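# Place a tan bar as the lower right of a 6

## Task

Set one tan bar down flat with its length running toward the robot, so that its far end touches the near face of the yellow middle bar at that bar's right end and the two bars' right edges line up, forming the lower right stroke of the figure 6. Disturb nothing else, and finish with both hands clear of every bar.

## Robot and tools

Robot: two arms, left_arm and right_arm. left_arm carries a five-finger left hand and right_arm a right hand; the left hand mirrors the right one. Base positions in the scene frame: left_arm at (+0.043, +0.262, +0.034) m, right_arm at (-0.015, -0.343, +0.019) m, each turned only slightly about z. A post fixed to the floor stands behind the arms. Anything that ends up off the table fails the task.

Frames: the scene frame has its origin at table height midway between the nominal bases, +z up, +x out over the table, and +y toward the left_arm side. Arm names do not match image sides. Reported hand poses (end_effector_position in metres, end_effector_quat_wxyz) are in each arm's own base frame. Commanded offsets are taken along the axes of that arm's current Hand target. The hand point sits 0.05 m in front of the palm and 0.15 m from the wrist face. Its +z runs along the straight fingers and +y out of the palm. On the right hand +x points away from the thumb; on the left hand it points toward the thumb. Straight fingers reach 6 to 7 cm past the point along +z. A wrist bracket on the little-finger side can strike objects.

A row always has 28 numbers, each from -1 to 1, covering both arms even if only one moves. The order is: left dx, dy, dz, rx, ry, rz; then left little, ring, middle, index, thumb_bend, thumb_turn, force_limit, speed; then the same fourteen for the right arm. The six pose numbers are an offset from the Hand target as it stood when the action or move began, not a pose; 1.0 equals 0.6 m for dx/dy/dz and 180 degrees for the rotation vector rx/ry/rz. Every row of one action counts from that same start, while the next call counts from the new Hand target, so sending an offset again adds more motion. All zeros means no new pose request for that arm. Finger numbers are targets: -1 open or straight, +1 closed or curled. thumb_turn -1 puts the thumb beside the palm and +1 opposite the fingers. force_limit runs from about 0 N at -1 to 10 N at +1 (15 N for the two thumb motors). speed rises from near zero at -1 to full at +0.48 and beyond. There is no 'no change' value: repeat the last eight hand numbers you sent, or the readings if none were sent yet. For a gentle grip, close with speed at -0.94 or below. With the thumb opposed, the hand holds objects roughly 3.5 to 6.5 cm thick.

Tools:
- execute_actions(actions, cameras): actions is a list of actions; each action is a table of up to 15 rows, one per 1/30 s step, and a short table repeats its final row. Images come back only when the list is empty or cameras asks for them.
- move(target, speed, blend, blocking, cameras): target is one 28-number row or a list of up to 15 rows. Each arm's pose numbers are offsets from its Hand target at the start of the move, and all rows count from that same start. speed is the path's top speed in m/s (0.002 to 4.3, default 0.25; turning limited to twice that in rad/s). blend in m rounds corners between listed targets; 0 stops at each one. The whole move is capped at 10 s. It avoids nothing in its path. blocking=false returns after about 0.5 s while the arm keeps moving.
- wait(seconds): lets time pass, 0 to 3600 s, sending nothing new.
- stop(): brakes a running move.
- zoom_image(camera, region): enlarges [x0, y0, x1, y1] pixels, at most 504 by 504, of the newest image from cam_head_left, cam_head_right, cam_high, cam_left_wrist or cam_right_wrist (all 672x504).
- show_instructions(): shows the reference pages, including pictures of the left hand.
- finished_scene(scene): ends the scene for good; scene is 1 or omitted.

Results: each call gives robot state. Hand target is the last commanded pose after clipping, and the next offsets count from it. The hand often rests 1 to 3 cm (sometimes 5 cm) short, usually low, from friction and weight, which does not mean it touched something. Send the remaining gap as a fresh offset. hand_measured, hand_stopped_by (moving, target, force, stalled, fault) and hand_load_n (fingertip newtons, positive when pushed open) list the six motors in row order. A lost grip shows as load near 0. Joint torques and velocities are noisy. A move adds a 'move:' line with its ending (done, off_target, moving, held, fault) and any limits (paced means clipped, held means steps withheld). MOTOR HOT warns of heating; at 100 °C an arm goes limp for 30 to 60 s.

Cautions: orientation is clipped to 40 degrees from the measured one at each step, and small turns can shift the hand a lot. An arm blocked by something keeps pushing until you command it back past its hand point. Move gently near bars, lower rather than drop, and never release a bar that is still moving. Keep the hands apart, since a press between the arms can fail the scene. Before finishing, open the hand and lift it clear so no arm touches any bar.

Each tool is called in YAML: its name, and indented under it one key for each argument.

Reference images:

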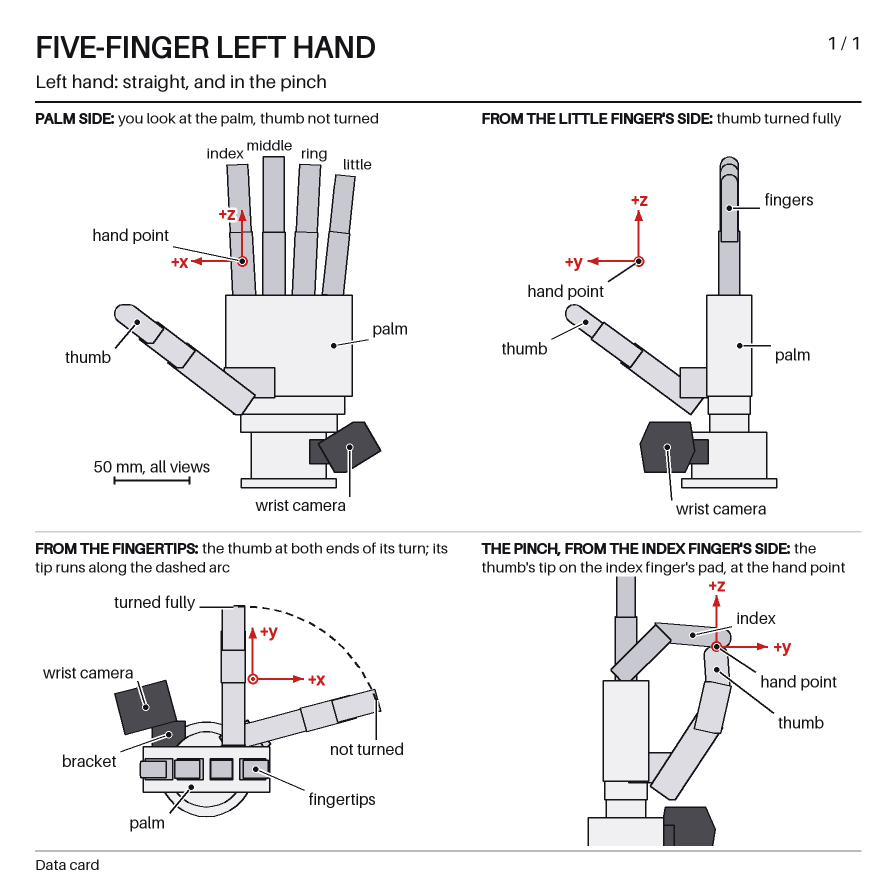

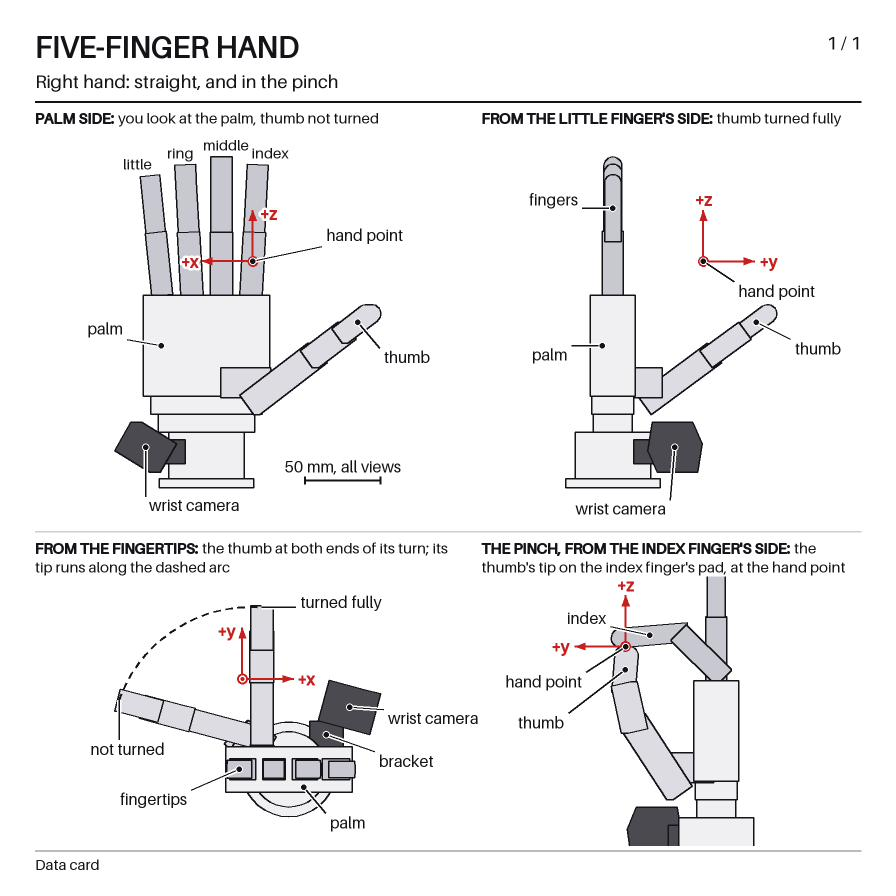

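## Session

execute_actions:
  actions: []

Scene clock: 0.00 s.
left_arm: end_effector_position=(+0.1546, +0.1936, +0.0927) hand_measured=(-1.000, -1.000, -1.000, -1.000, -1.000, -1.000) hand_load_n=(+0.0, +0.0, +0.0, +0.0, +0.0, +0.0) hand_stopped_by=(target, target, target, target, target, target) hand_force_limit=0.00 hand_speed=-0.80 end_effector_quat_wxyz=(+0.067, +0.703, +0.702, +0.096) | right_arm: end_effector_position=(+0.4728, +0.5138, +0.0515) hand_measured=(-1.000, -1.000, -1.000, -1.000, -1.000, -1.000) hand_load_n=(+0.0, +0.0, +0.0, +0.0, +0.0, +0.0) hand_stopped_by=(target, target, target, target, target, target) hand_force_limit=0.00 hand_speed=-0.80 end_effector_quat_wxyz=(-0.138, +0.775, +0.572, +0.230)
Joint positions: left_arm=[1.252 0.73 0.483 -1.21 0.206 -1.9] | right_arm=[0.881 1.939 1.494 -0.601 -0.15 -1.921]
Joint velocities: within noise
Joint torques (N m): no reading
Motor temperatures (°C): left_arm=[34 25 23 27 25 26] | right_arm=[31 27 25 23 31 31]
Heat: left arm: hottest waist 34 °C; right arm: hottest waist 31 °C.
Hand target: left_arm +0.1601, +0.2020, +0.1066; +0.060, +0.707, +0.695, +0.114 | right_arm +0.4827, +0.5215, +0.0667; -0.142, +0.770, +0.570, +0.247

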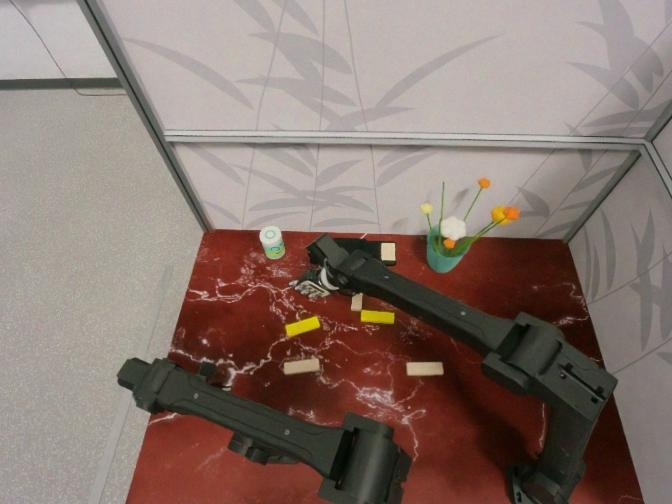

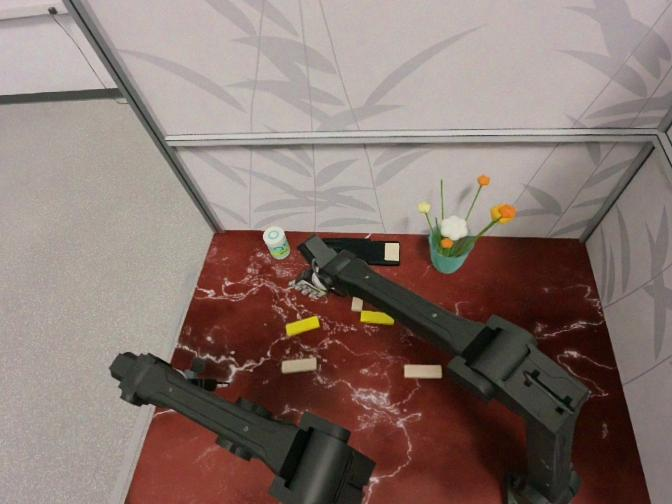

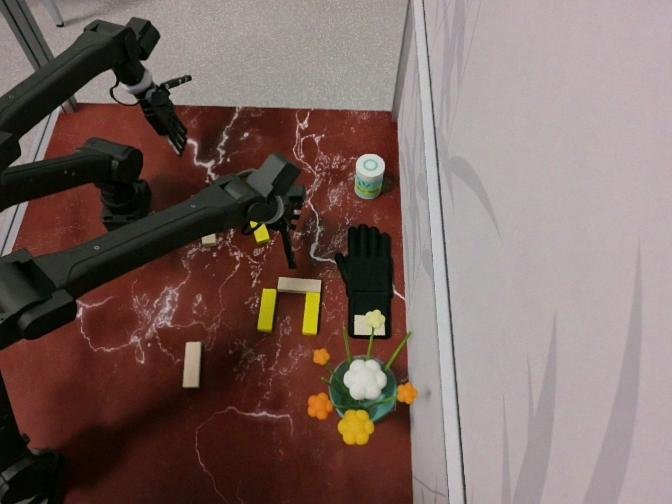

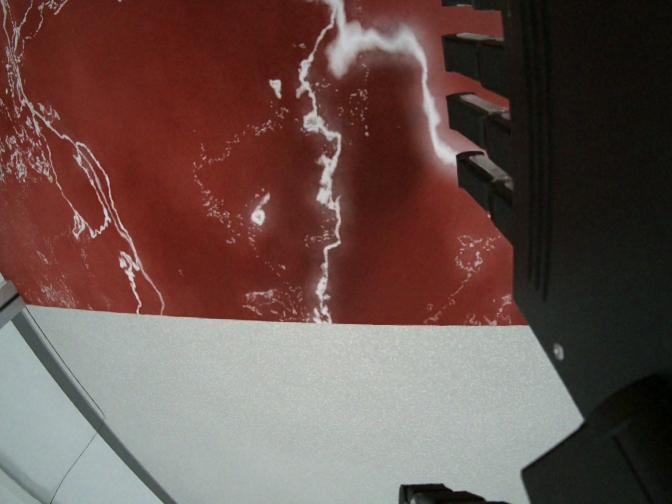

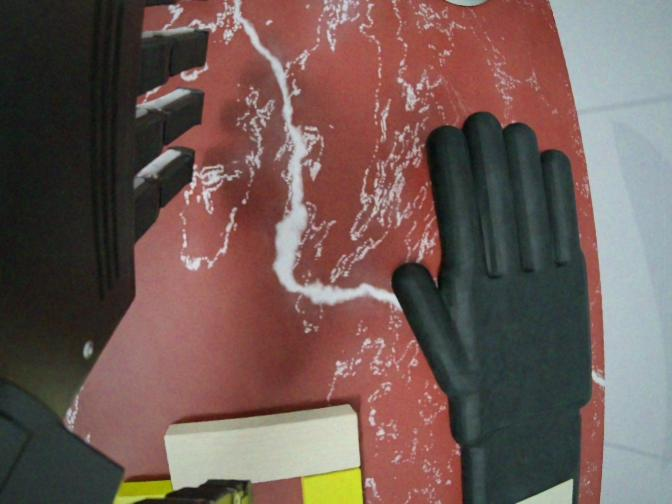

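move:
  target:
    - [0,0,0,0,0,0,-1,-1,-1,-1,-1,-1,0,-0.8, 0.108,0.013,-0.167,0,0,0,-1,-1,-1,-1,-1,-1,0,-0.8]
    - [0,0,0,0,0,0,-1,-1,-1,-1,-1,-1,0,-0.8,-0.471,-0.05,-0.666,0,0,0,-1,-1,-1,-1,-1,-1,0,-0.8]
  blend: [0.05,0]
  speed: 0.25
  cameras: ["all"]

Scene clock: 6.57 s.
left_arm: end_effector_position=(+0.1546, +0.1936, +0.0927) hand_measured=(-1.000, -1.000, -1.000, -1.000, -1.000, -1.000) hand_load_n=(+0.0, +0.0, +0.0, +0.0, +0.0, +0.0) hand_stopped_by=(target, target, target, target, target, target) hand_force_limit=0.00 hand_speed=-0.80 end_effector_quat_wxyz=(+0.067, +0.703, +0.702, +0.096) | right_arm: end_effector_position=(+0.3047, +0.1041, +0.2464) hand_measured=(-1.000, -1.000, -1.000, -1.000, -1.000, -1.000) hand_load_n=(+0.0, +0.5, +0.0, +0.0, +0.0, +0.0) hand_stopped_by=(target, target, target, target, target, target) hand_force_limit=0.00 hand_speed=-0.80 end_effector_quat_wxyz=(-0.084, +0.854, +0.440, +0.265)
Joint positions: left_arm=[1.252 0.73 0.483 -1.21 0.206 -1.9] | right_arm=[0.424 0.776 0.883 -1.143 -0.188 -2.046]
Joint torques (N m): left_arm=[-2.61 -1.08 9.63 0.73 0.13 -0.02] | right_arm=[-0.62 -3.31 6.57 0.8 0.14 -0.18]
Heat: left arm: hottest waist 34 °C; right arm: hottest wrist yaw 31 °C.
Hand target: left_arm +0.1601, +0.2020, +0.1066; +0.060, +0.707, +0.695, +0.114 | right_arm +0.3028, +0.1019, +0.2456; -0.142, +0.770, +0.570, +0.247
Off the commanded pose: left_arm 0.017 m, 2 deg | right_arm 0.003 m, 19 deg.
joint sent to its limit (right arm) — joint 6 (wrist roll), lower limit. The joint targets are off in position and orientation.
move: off_target (right_arm)

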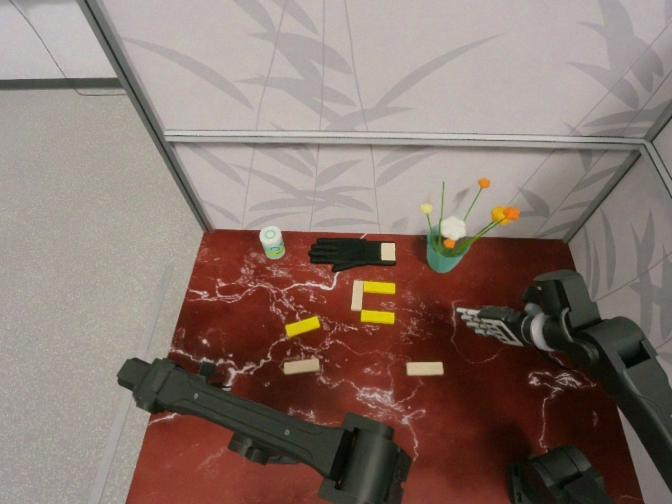

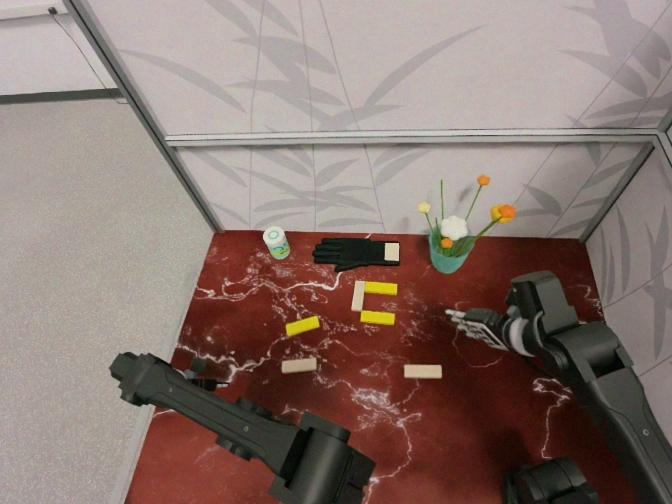

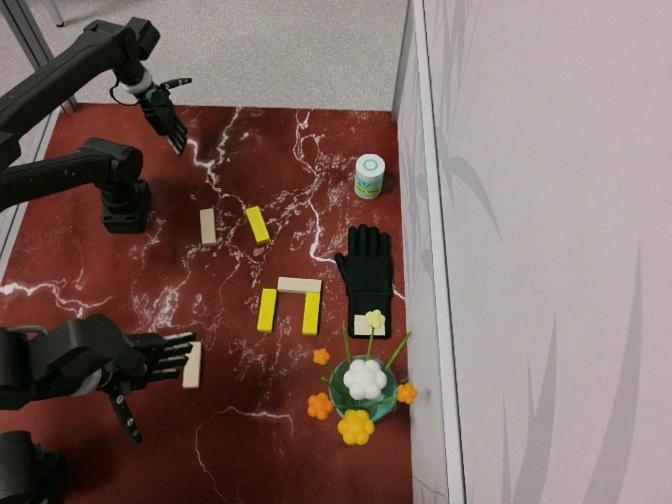

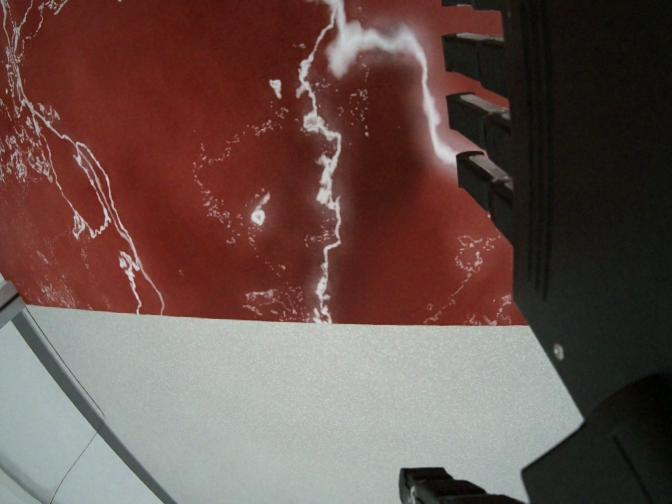

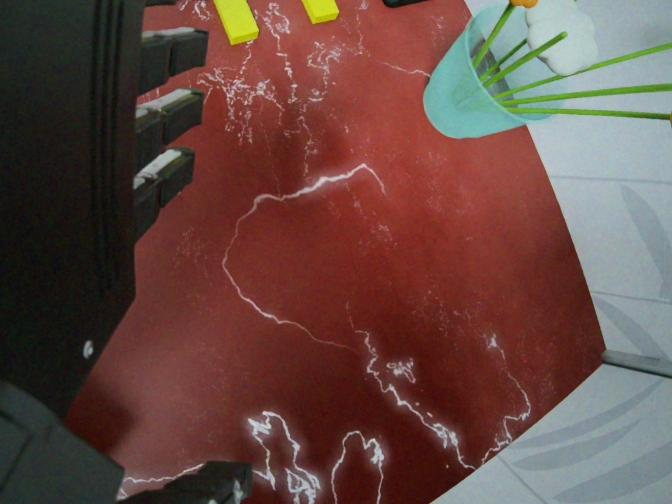

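zoom_image:
  camera: "cam_high"
  region: [160, 200, 360, 400]

zoom_image:
  camera: "cam_head_left"
  region: [260, 240, 480, 405]

Scaled by 2.520.

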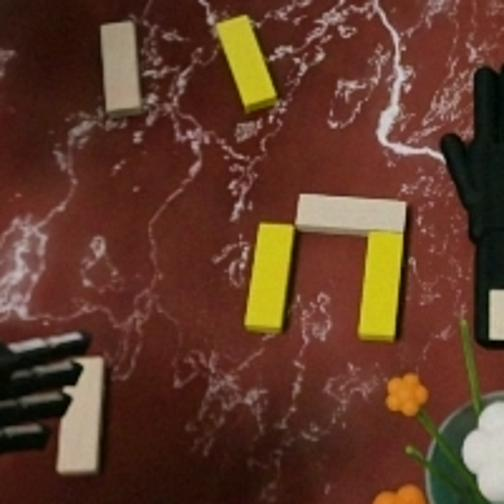

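Scaled by 2.291.

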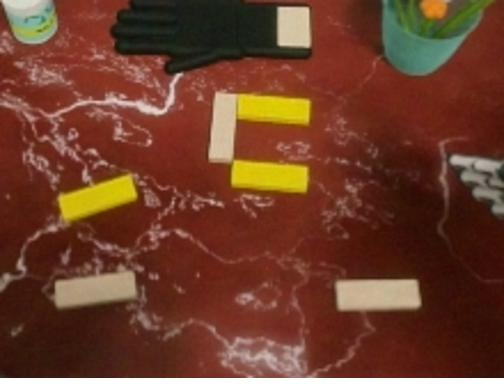

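move:
  target: [0,0,0,0,0,0,-1,-1,-1,-1,-1,-1,0,-0.8, 0,0,0,0,0,0.22,-1,-1,-1,-1,-1,-1,0,-0.8]

Scene clock: 10.73 s.
left_arm: end_effector_position=(+0.1546, +0.1936, +0.0927) hand_measured=(-1.000, -1.000, -1.000, -1.000, -1.000, -1.000) hand_load_n=(+0.0, +0.0, +0.0, +0.0, +0.0, +0.0) hand_stopped_by=(target, target, target, target, target, target) hand_force_limit=0.00 hand_speed=-0.80 end_effector_quat_wxyz=(+0.067, +0.703, +0.702, +0.096) | right_arm: end_effector_position=(+0.2900, +0.1011, +0.2210) hand_measured=(-1.000, -1.000, -1.000, -1.000, -1.000, -1.000) hand_load_n=(+0.0, +0.0, +0.0, +0.0, +0.0, +0.0) hand_stopped_by=(target, target, target, target, target, target) hand_force_limit=0.00 hand_speed=-0.80 end_effector_quat_wxyz=(-0.215, +0.921, +0.281, +0.163)
Joint positions: left_arm=[1.252 0.73 0.483 -1.21 0.206 -1.9] | right_arm=[0.263 0.921 0.96 -1.273 -0.438 -1.825]
Joint torques (N m): left_arm=[-2.78 -1.03 9.65 0.73 0.13 -0.03] | right_arm=[-0.97 -3.9 10.62 0.42 -0.45 0.06]
Heat: left arm: hottest waist 34 °C; right arm: hottest wrist yaw 31 °C.
Hand target: left_arm +0.1601, +0.2020, +0.1066; +0.060, +0.707, +0.695, +0.114 | right_arm +0.3028, +0.1019, +0.2456; -0.218, +0.918, +0.276, +0.185
Off the commanded pose: left_arm 0.017 m, 2 deg | right_arm 0.028 m, 3 deg.
move: off_target (right_arm)

move:
  target: [0,0,0,0,0,0,-1,-1,-1,-1,-1,-1,0,-0.8, -0.006,-0.152,0.103,-0.0434,0.2966,0.568,-1,-1,-1,-1,-1,-1,0,-0.8]
  cameras: ["all"]

Scene clock: 17.03 s.
left_arm: end_effector_position=(+0.1546, +0.1936, +0.0927) hand_measured=(-1.000, -1.000, -1.000, -1.000, -1.000, -1.000) hand_load_n=(+0.0, +0.0, +0.0, +0.0, +0.0, +0.0) hand_stopped_by=(target, target, target, target, target, target) hand_force_limit=0.00 hand_speed=-0.80 end_effector_quat_wxyz=(+0.067, +0.703, +0.702, +0.096) | right_arm: end_effector_position=(+0.2606, +0.1923, +0.2095) hand_measured=(-1.000, -1.000, -1.000, -1.000, -1.000, -1.000) hand_load_n=(+0.0, +0.0, +0.0, -0.5, +0.0, +0.0) hand_stopped_by=(target, target, target, target, target, target) hand_force_limit=0.00 hand_speed=-0.80 end_effector_quat_wxyz=(-0.300, +0.638, -0.637, +0.312)
Joint positions: left_arm=[1.252 0.73 0.483 -1.21 0.206 -1.9] | right_arm=[0.846 0.753 0.745 -0.882 0.635 0.612]
Joint torques (N m): left_arm=[-2.73 -1.08 9.66 0.75 0.12 -0.02] | right_arm=[1.2 -2.14 8.5 0.88 0.69 0.09]
Heat: left arm: hottest waist 34 °C; right arm: hottest wrist yaw 31 °C.
Hand target: left_arm +0.1601, +0.2020, +0.1066; +0.060, +0.707, +0.695, +0.114 | right_arm +0.2600, +0.2000, +0.2194; -0.310, +0.636, -0.636, +0.310
Off the commanded pose: left_arm 0.017 m, 2 deg | right_arm 0.013 m, 1 deg.
move: off_target (right_arm)

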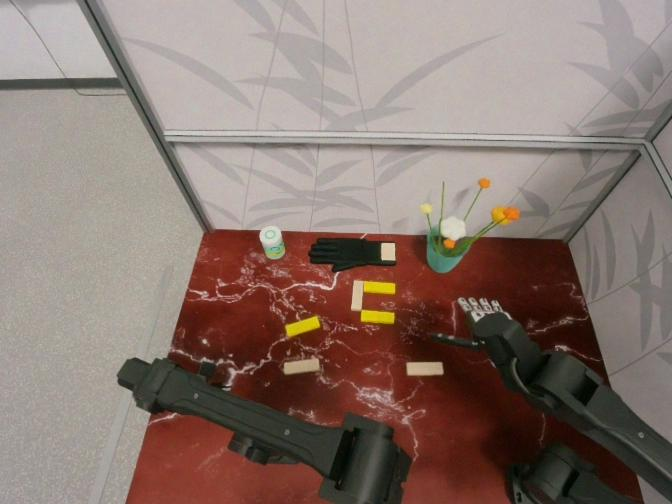

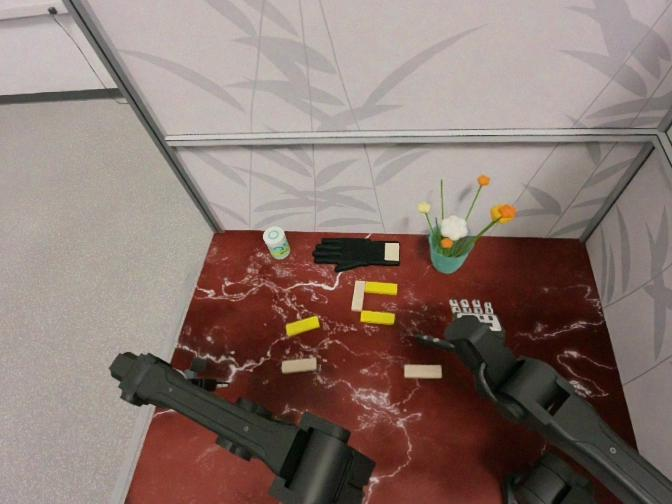

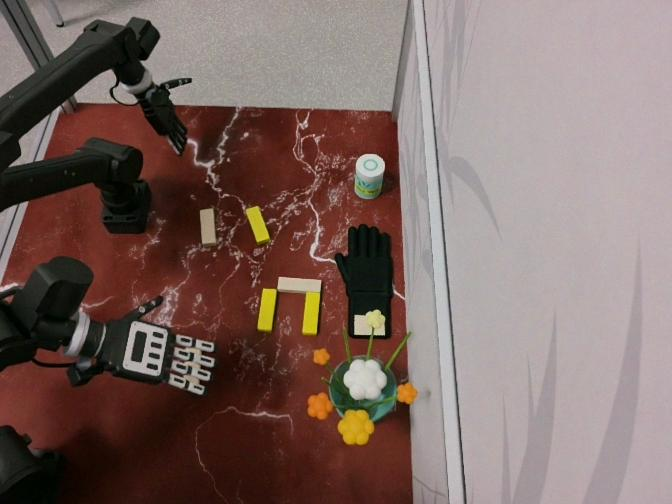

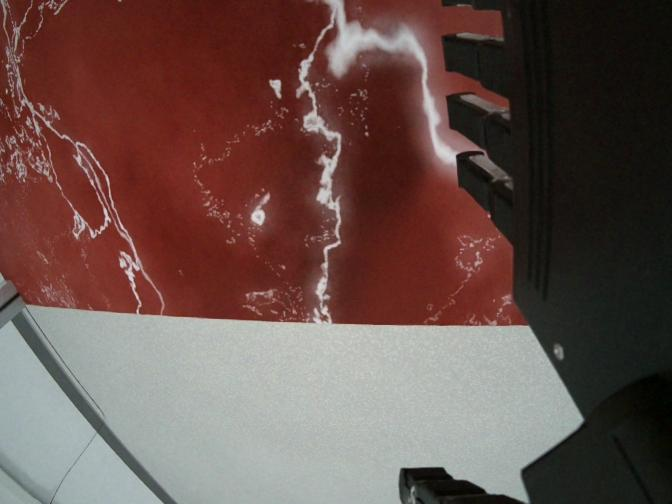

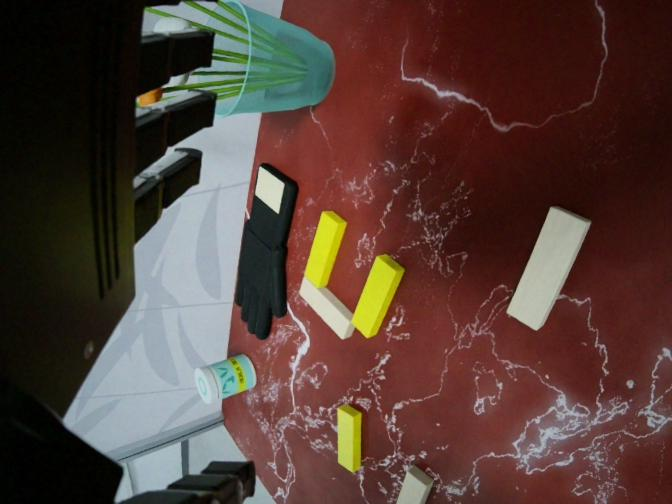

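move:
  target: [0,0,0,0,0,0,-1,-1,-1,-1,-1,-1,0,-0.8, 0,0,0,0,0,0,1,1,0,0,-1,1,0,-0.2]
  cameras: ["cam_high","cam_head_left","cam_right_wrist"]

Scene clock: 19.37 s.
left_arm: end_effector_position=(+0.1546, +0.1936, +0.0927) hand_measured=(-1.000, -1.000, -1.000, -1.000, -1.000, -1.000) hand_load_n=(+0.0, +0.0, +0.0, +0.0, +0.0, +0.0) hand_stopped_by=(target, target, target, target, target, target) hand_force_limit=0.00 hand_speed=-0.80 end_effector_quat_wxyz=(+0.067, +0.703, +0.702, +0.096) | right_arm: end_effector_position=(+0.2608, +0.1928, +0.2097) hand_measured=(+1.000, +1.000, +0.000, +0.000, -1.000, +1.000) hand_load_n=(+0.0, +0.5, +0.0, +0.0, +0.0, +0.0) hand_stopped_by=(target, target, target, target, target, target) hand_force_limit=0.00 hand_speed=-0.20 end_effector_quat_wxyz=(-0.301, +0.635, -0.640, +0.310)
Joint positions: left_arm=[1.252 0.73 0.483 -1.21 0.206 -1.9] | right_arm=[0.846 0.753 0.745 -0.882 0.635 0.621]
Joint torques (N m): left_arm=[-2.67 -1.03 9.65 0.72 0.12 -0.02] | right_arm=[1.2 -2.08 8.47 0.87 0.67 0.06]
Heat: left arm: hottest waist 34 °C; right arm: hottest wrist yaw 31 °C.
Hand target: left_arm +0.1601, +0.2020, +0.1066; +0.060, +0.707, +0.695, +0.114 | right_arm +0.2600, +0.2000, +0.2194; -0.310, +0.636, -0.636, +0.310
Off the commanded pose: left_arm 0.017 m, 2 deg | right_arm 0.012 m, 1 deg.
move: done
Images, in order (width x height): cam_head_left 672x504, cam_high 672x504, cam_right_wrist 672x504.

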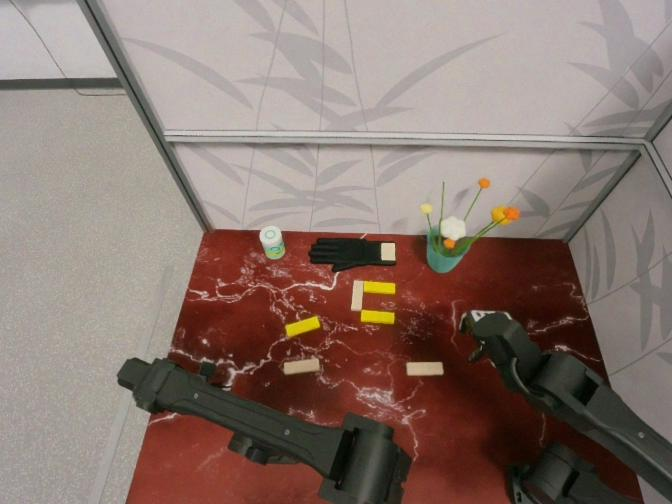

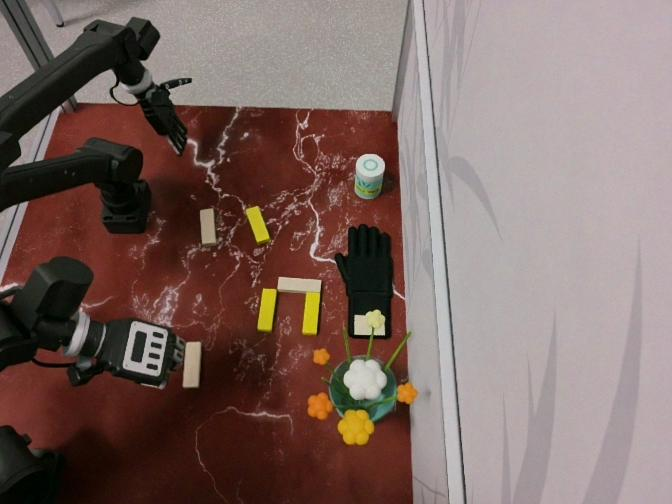

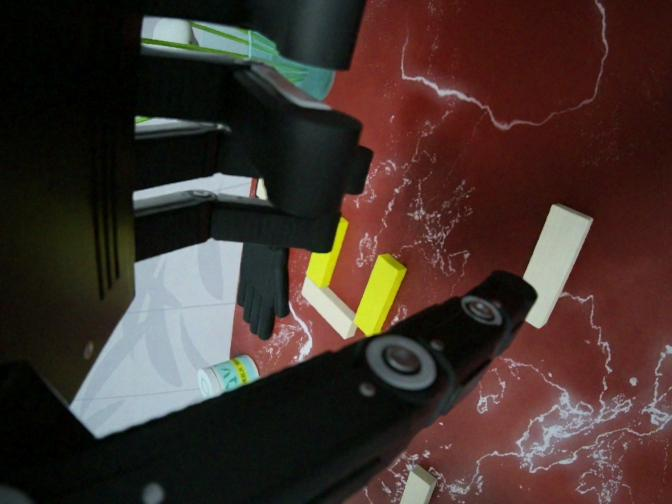

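move:
  target: [0,0,0,0,0,0,-1,-1,-1,-1,-1,-1,0,-0.8, -0.075,0.152,0.157,0,0,0,1,1,0,0,-1,1,0,-0.2]
  speed: 0.15
  cameras: ["cam_high","cam_head_left","cam_head_right","cam_right_wrist"]

Scene clock: 21.63 s.
left_arm: end_effector_position=(+0.1546, +0.1936, +0.0927) hand_measured=(-1.000, -1.000, -1.000, -1.000, -1.000, -1.000) hand_load_n=(+0.0, +0.0, +0.0, +0.0, +0.0, +0.0) hand_stopped_by=(target, target, target, target, target, target) hand_force_limit=0.00 hand_speed=-0.80 end_effector_quat_wxyz=(+0.067, +0.703, +0.702, +0.096) | right_arm: end_effector_position=(+0.2770, +0.2389, +0.0894) hand_measured=(+1.000, +1.000, +0.000, +0.000, -1.000, +1.000) hand_load_n=(+0.0, +0.5, +0.0, +0.0, +0.0, +0.0) hand_stopped_by=(target, target, target, target, target, target) hand_force_limit=0.00 hand_speed=-0.20 end_effector_quat_wxyz=(-0.301, +0.639, -0.637, +0.309)
Joint positions: left_arm=[1.252 0.73 0.483 -1.21 0.206 -1.9] | right_arm=[0.912 1.017 0.555 -0.468 0.671 0.68]
Joint torques (N m): left_arm=[-2.73 -1.08 9.62 0.7 0.12 -0.02] | right_arm=[0.56 -4.6 6.16 2.25 0.72 0.06]
Heat: left arm: hottest waist 34 °C; right arm: hottest wrist yaw 31 °C.
Hand target: left_arm +0.1601, +0.2020, +0.1066; +0.060, +0.707, +0.695, +0.114 | right_arm +0.2779, +0.2450, +0.0895; -0.310, +0.636, -0.636, +0.310
Off the commanded pose: left_arm 0.017 m, 2 deg | right_arm 0.006 m, 1 deg.
move: done
Images, in order (width x height): cam_head_left 672x504, cam_head_right 672x504, cam_high 672x504, cam_right_wrist 672x504.

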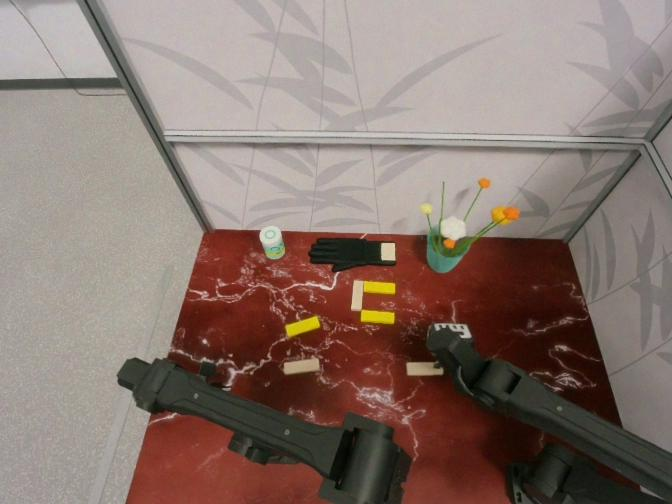

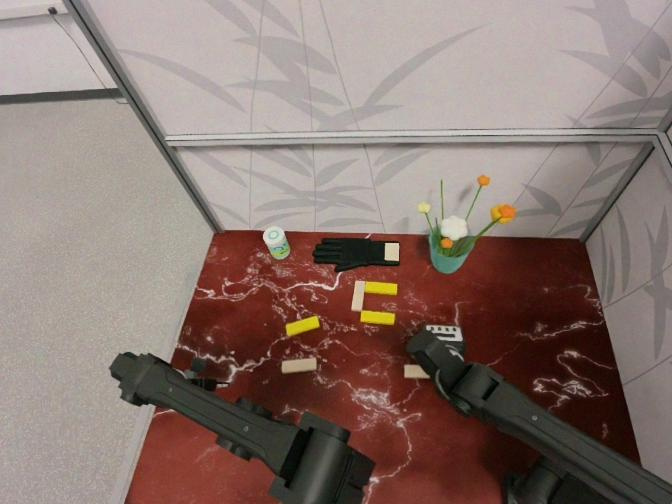

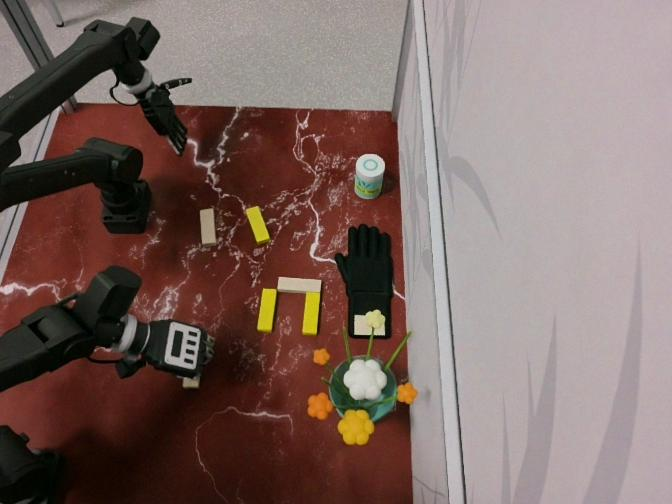

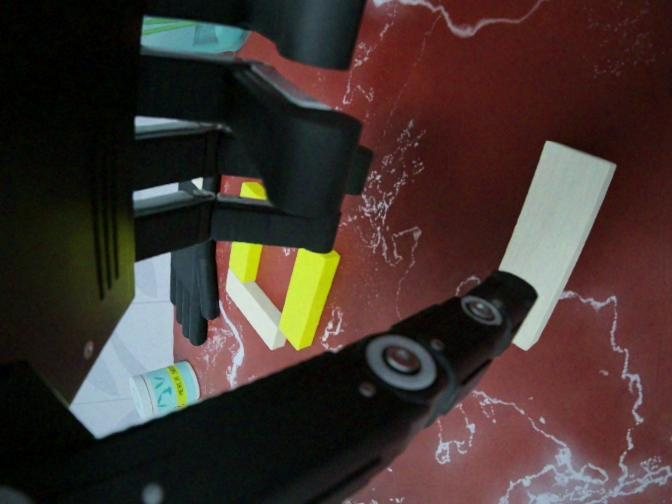

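move:
  target: [0,0,0,0,0,0,-1,-1,-1,-1,-1,-1,0,-0.8, -0.025,0.075,0.012,0,0,0,1,1,0,0,-1,1,0,-0.2]
  speed: 0.1
  cameras: ["cam_high","cam_head_left","cam_right_wrist"]

Scene clock: 24.40 s.
left_arm: end_effector_position=(+0.1546, +0.1936, +0.0927) hand_measured=(-1.000, -1.000, -1.000, -1.000, -1.000, -1.000) hand_load_n=(+0.0, +0.0, +0.0, +0.0, +0.0, +0.0) hand_stopped_by=(target, target, target, target, target, target) hand_force_limit=0.00 hand_speed=-0.80 end_effector_quat_wxyz=(+0.067, +0.703, +0.702, +0.096) | right_arm: end_effector_position=(+0.2536, +0.2569, +0.0499) hand_measured=(+1.000, +1.000, +0.000, +0.000, -1.000, +1.000) hand_load_n=(+0.0, +0.5, +0.0, +0.0, +0.0, +0.0) hand_stopped_by=(target, target, target, target, target, target) hand_force_limit=0.00 hand_speed=-0.20 end_effector_quat_wxyz=(-0.302, +0.642, -0.634, +0.309)
Joint positions: left_arm=[1.252 0.73 0.483 -1.21 0.206 -1.9] | right_arm=[1.021 1.109 0.5 -0.388 0.729 0.784]
Joint torques (N m): left_arm=[-2.73 -1.03 9.65 0.75 0.13 -0.02] | right_arm=[0.56 -5.13 5.56 2.1 0.77 0.05]
Heat: left arm: hottest waist 34 °C; right arm: hottest wrist yaw 31 °C.
Hand target: left_arm +0.1601, +0.2020, +0.1066; +0.060, +0.707, +0.695, +0.114 | right_arm +0.2558, +0.2600, +0.0497; -0.310, +0.636, -0.636, +0.310
Off the commanded pose: left_arm 0.017 m, 2 deg | right_arm 0.004 m, 1 deg.
move: done
Images, in order (width x height): cam_head_left 672x504, cam_high 672x504, cam_right_wrist 672x504.

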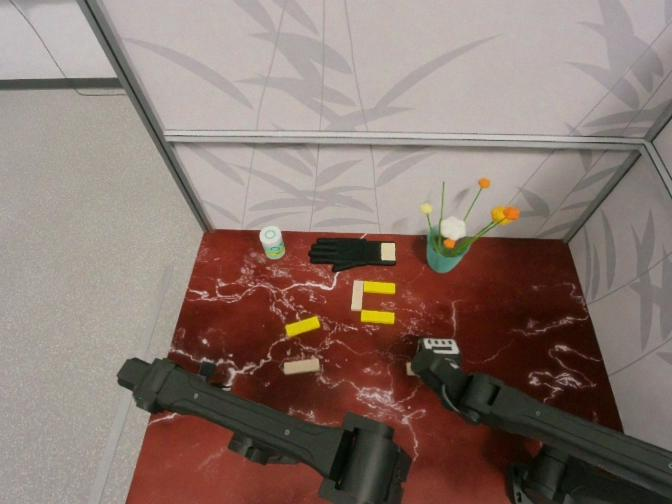

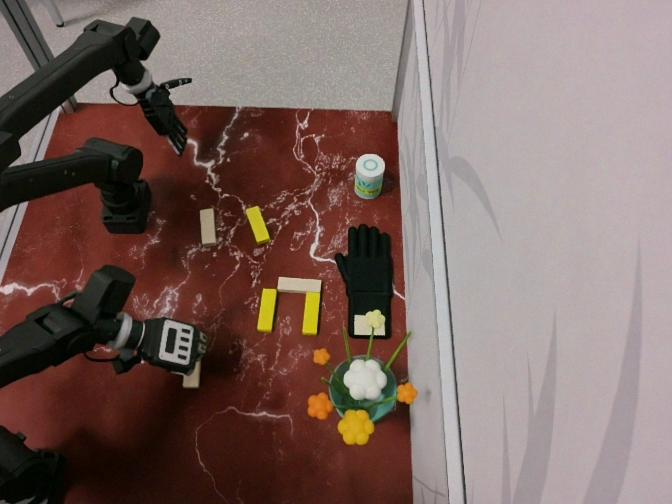

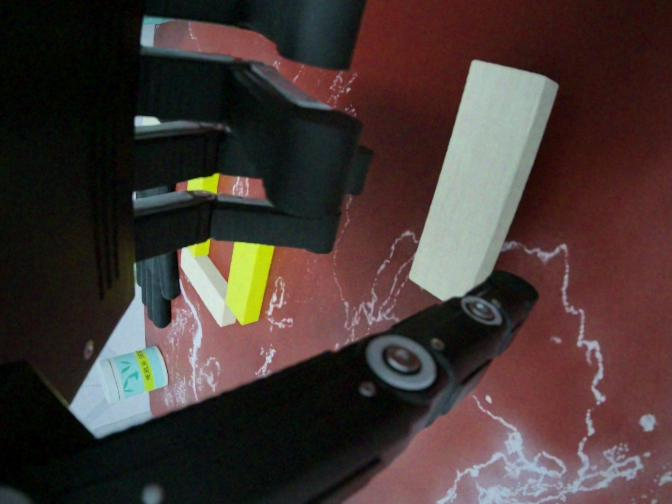

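move:
  target: [0,0,0,0,0,0,-1,-1,-1,-1,-1,-1,0,-0.8, 0.018,0.041,0.015,0,0,0,1,1,0,0,-1,1,0,-0.2]
  speed: 0.08
  cameras: ["cam_high","cam_head_left","cam_right_wrist"]

Scene clock: 29.27 s.
left_arm: end_effector_position=(+0.1546, +0.1936, +0.0927) hand_measured=(-1.000, -1.000, -1.000, -1.000, -1.000, -1.000) hand_load_n=(+0.0, -0.5, +0.0, +0.0, +0.0, +0.0) hand_stopped_by=(target, target, target, target, target, target) hand_force_limit=0.00 hand_speed=-0.80 end_effector_quat_wxyz=(+0.067, +0.703, +0.702, +0.096) | right_arm: end_effector_position=(+0.2471, +0.2454, +0.0251) hand_measured=(+1.000, +1.000, +0.000, +0.000, -1.000, +1.000) hand_load_n=(+0.0, +0.0, +0.0, +0.0, +0.0, +0.0) hand_stopped_by=(target, target, target, target, target, target) hand_force_limit=0.00 hand_speed=-0.20 end_effector_quat_wxyz=(-0.302, +0.640, -0.635, +0.310)
Joint positions: left_arm=[1.252 0.73 0.483 -1.21 0.206 -1.9] | right_arm=[1.021 1.131 0.432 -0.302 0.732 0.79]
Joint torques (N m): left_arm=[-2.73 -1.03 9.65 0.73 0.12 -0.02] | right_arm=[0.56 -4.95 5.11 2.09 0.77 0.07]
Heat: left arm: hottest waist 34 °C; right arm: hottest wrist yaw 31 °C.
Hand target: left_arm +0.1601, +0.2020, +0.1066; +0.060, +0.707, +0.695, +0.114 | right_arm +0.2478, +0.2491, +0.0247; -0.310, +0.636, -0.636, +0.310
Off the commanded pose: left_arm 0.017 m, 2 deg | right_arm 0.004 m, 1 deg.
move: done
Images, in order (width x height): cam_head_left 672x504, cam_high 672x504, cam_right_wrist 672x504.

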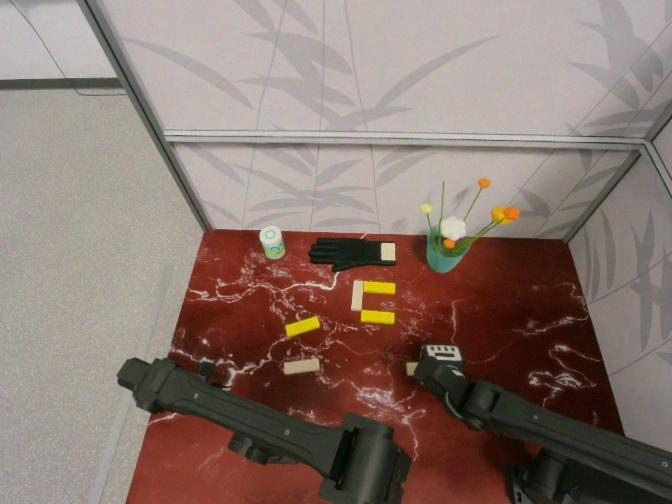

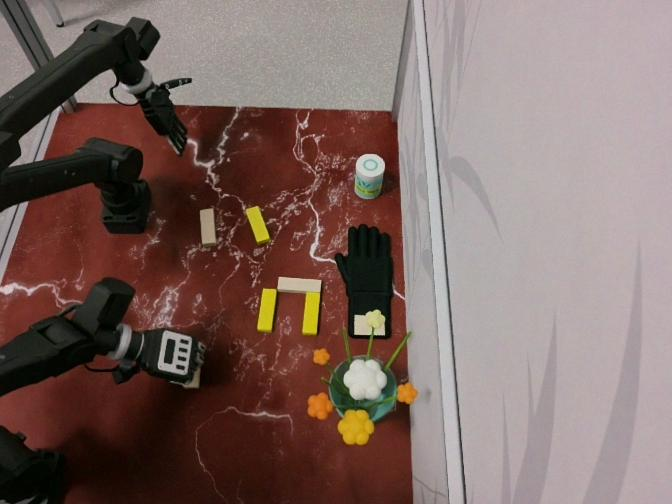

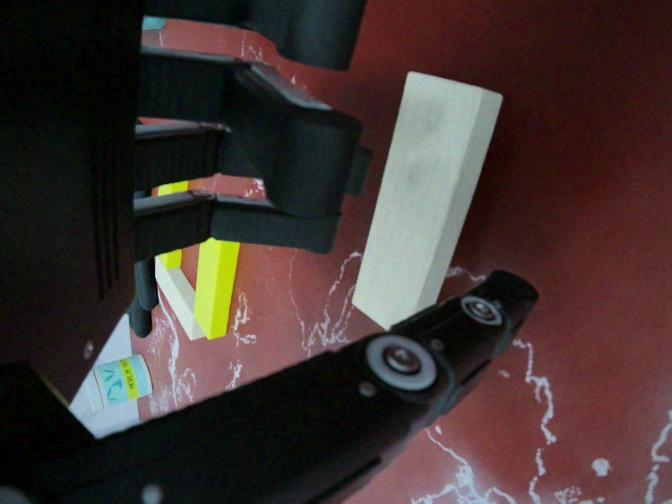

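move:
  target: [0,0,0,0,0,0,-1,-1,-1,-1,-1,-1,0,-0.8, 0.008,0.016,0.012,0,0,0,1,1,-0.15,0,-1,1,0,-0.5]
  speed: 0.06
  cameras: ["cam_high","cam_head_left","cam_right_wrist"]

zoom_image:
  camera: "cam_high"
  region: [100, 280, 260, 400]

Scene clock: 31.53 s.
left_arm: end_effector_position=(+0.1546, +0.1936, +0.0927) hand_measured=(-1.000, -1.000, -1.000, -1.000, -1.000, -1.000) hand_load_n=(+0.0, +0.0, +0.0, +0.0, +0.0, +0.0) hand_stopped_by=(target, target, target, target, target, target) hand_force_limit=0.00 hand_speed=-0.80 end_effector_quat_wxyz=(+0.067, +0.703, +0.702, +0.096) | right_arm: end_effector_position=(+0.2453, +0.2425, +0.0135) hand_measured=(+1.000, +1.000, -0.150, +0.000, -1.000, +1.000) hand_load_n=(+0.0, +0.5, +0.0, +0.0, +0.0, +0.0) hand_stopped_by=(target, target, target, target, target, target) hand_force_limit=0.00 hand_speed=-0.50 end_effector_quat_wxyz=(-0.304, +0.639, -0.636, +0.309)
Joint positions: left_arm=[1.252 0.73 0.483 -1.21 0.206 -1.9] | right_arm=[1.021 1.152 0.403 -0.245 0.732 0.79]
Joint torques (N m): left_arm=[-2.61 -1.08 9.63 0.73 0.12 -0.01] | right_arm=[-0.21 -4.95 4.9 2.1 0.6 -0.04]
Heat: left arm: hottest waist 34 °C; right arm: hottest wrist yaw 31 °C.
Hand target: left_arm +0.1601, +0.2020, +0.1066; +0.060, +0.707, +0.695, +0.114 | right_arm +0.2475, +0.2443, +0.0127; -0.310, +0.636, -0.636, +0.310
Off the commanded pose: left_arm 0.017 m, 2 deg | right_arm 0.003 m, 1 deg.
move: done
Images, in order (width x height): cam_head_left 672x504, cam_high 672x504, cam_right_wrist 672x504.

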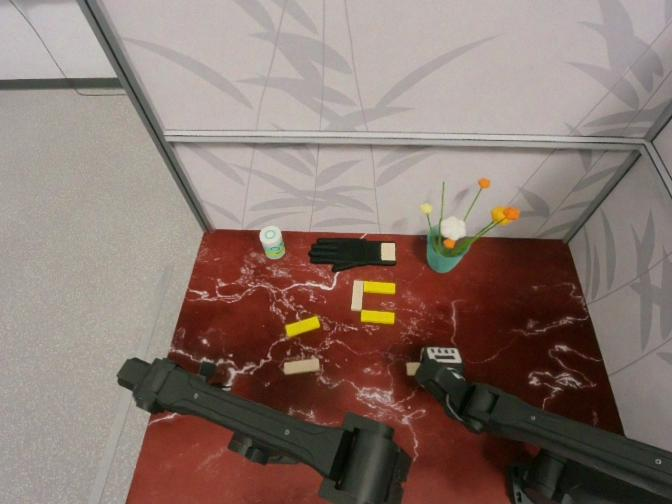

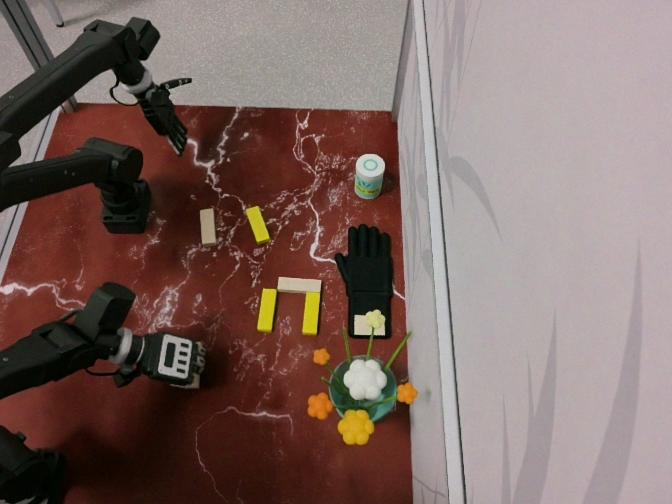

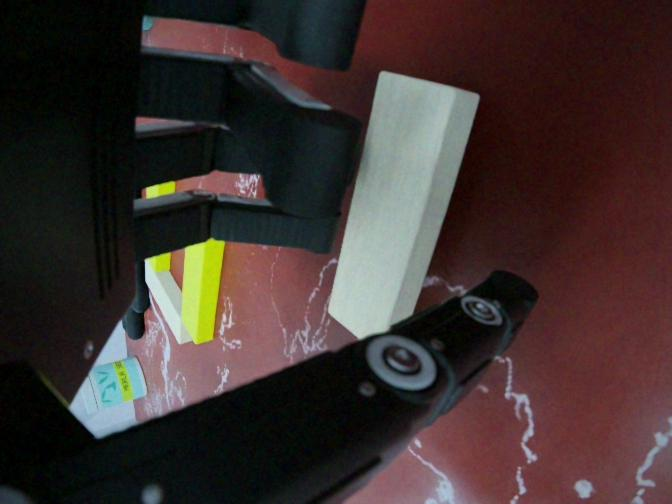

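Scaled by 3.150.

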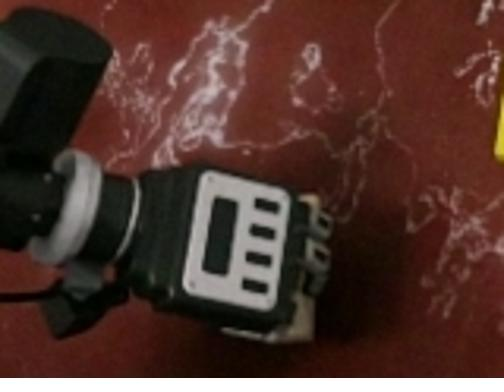

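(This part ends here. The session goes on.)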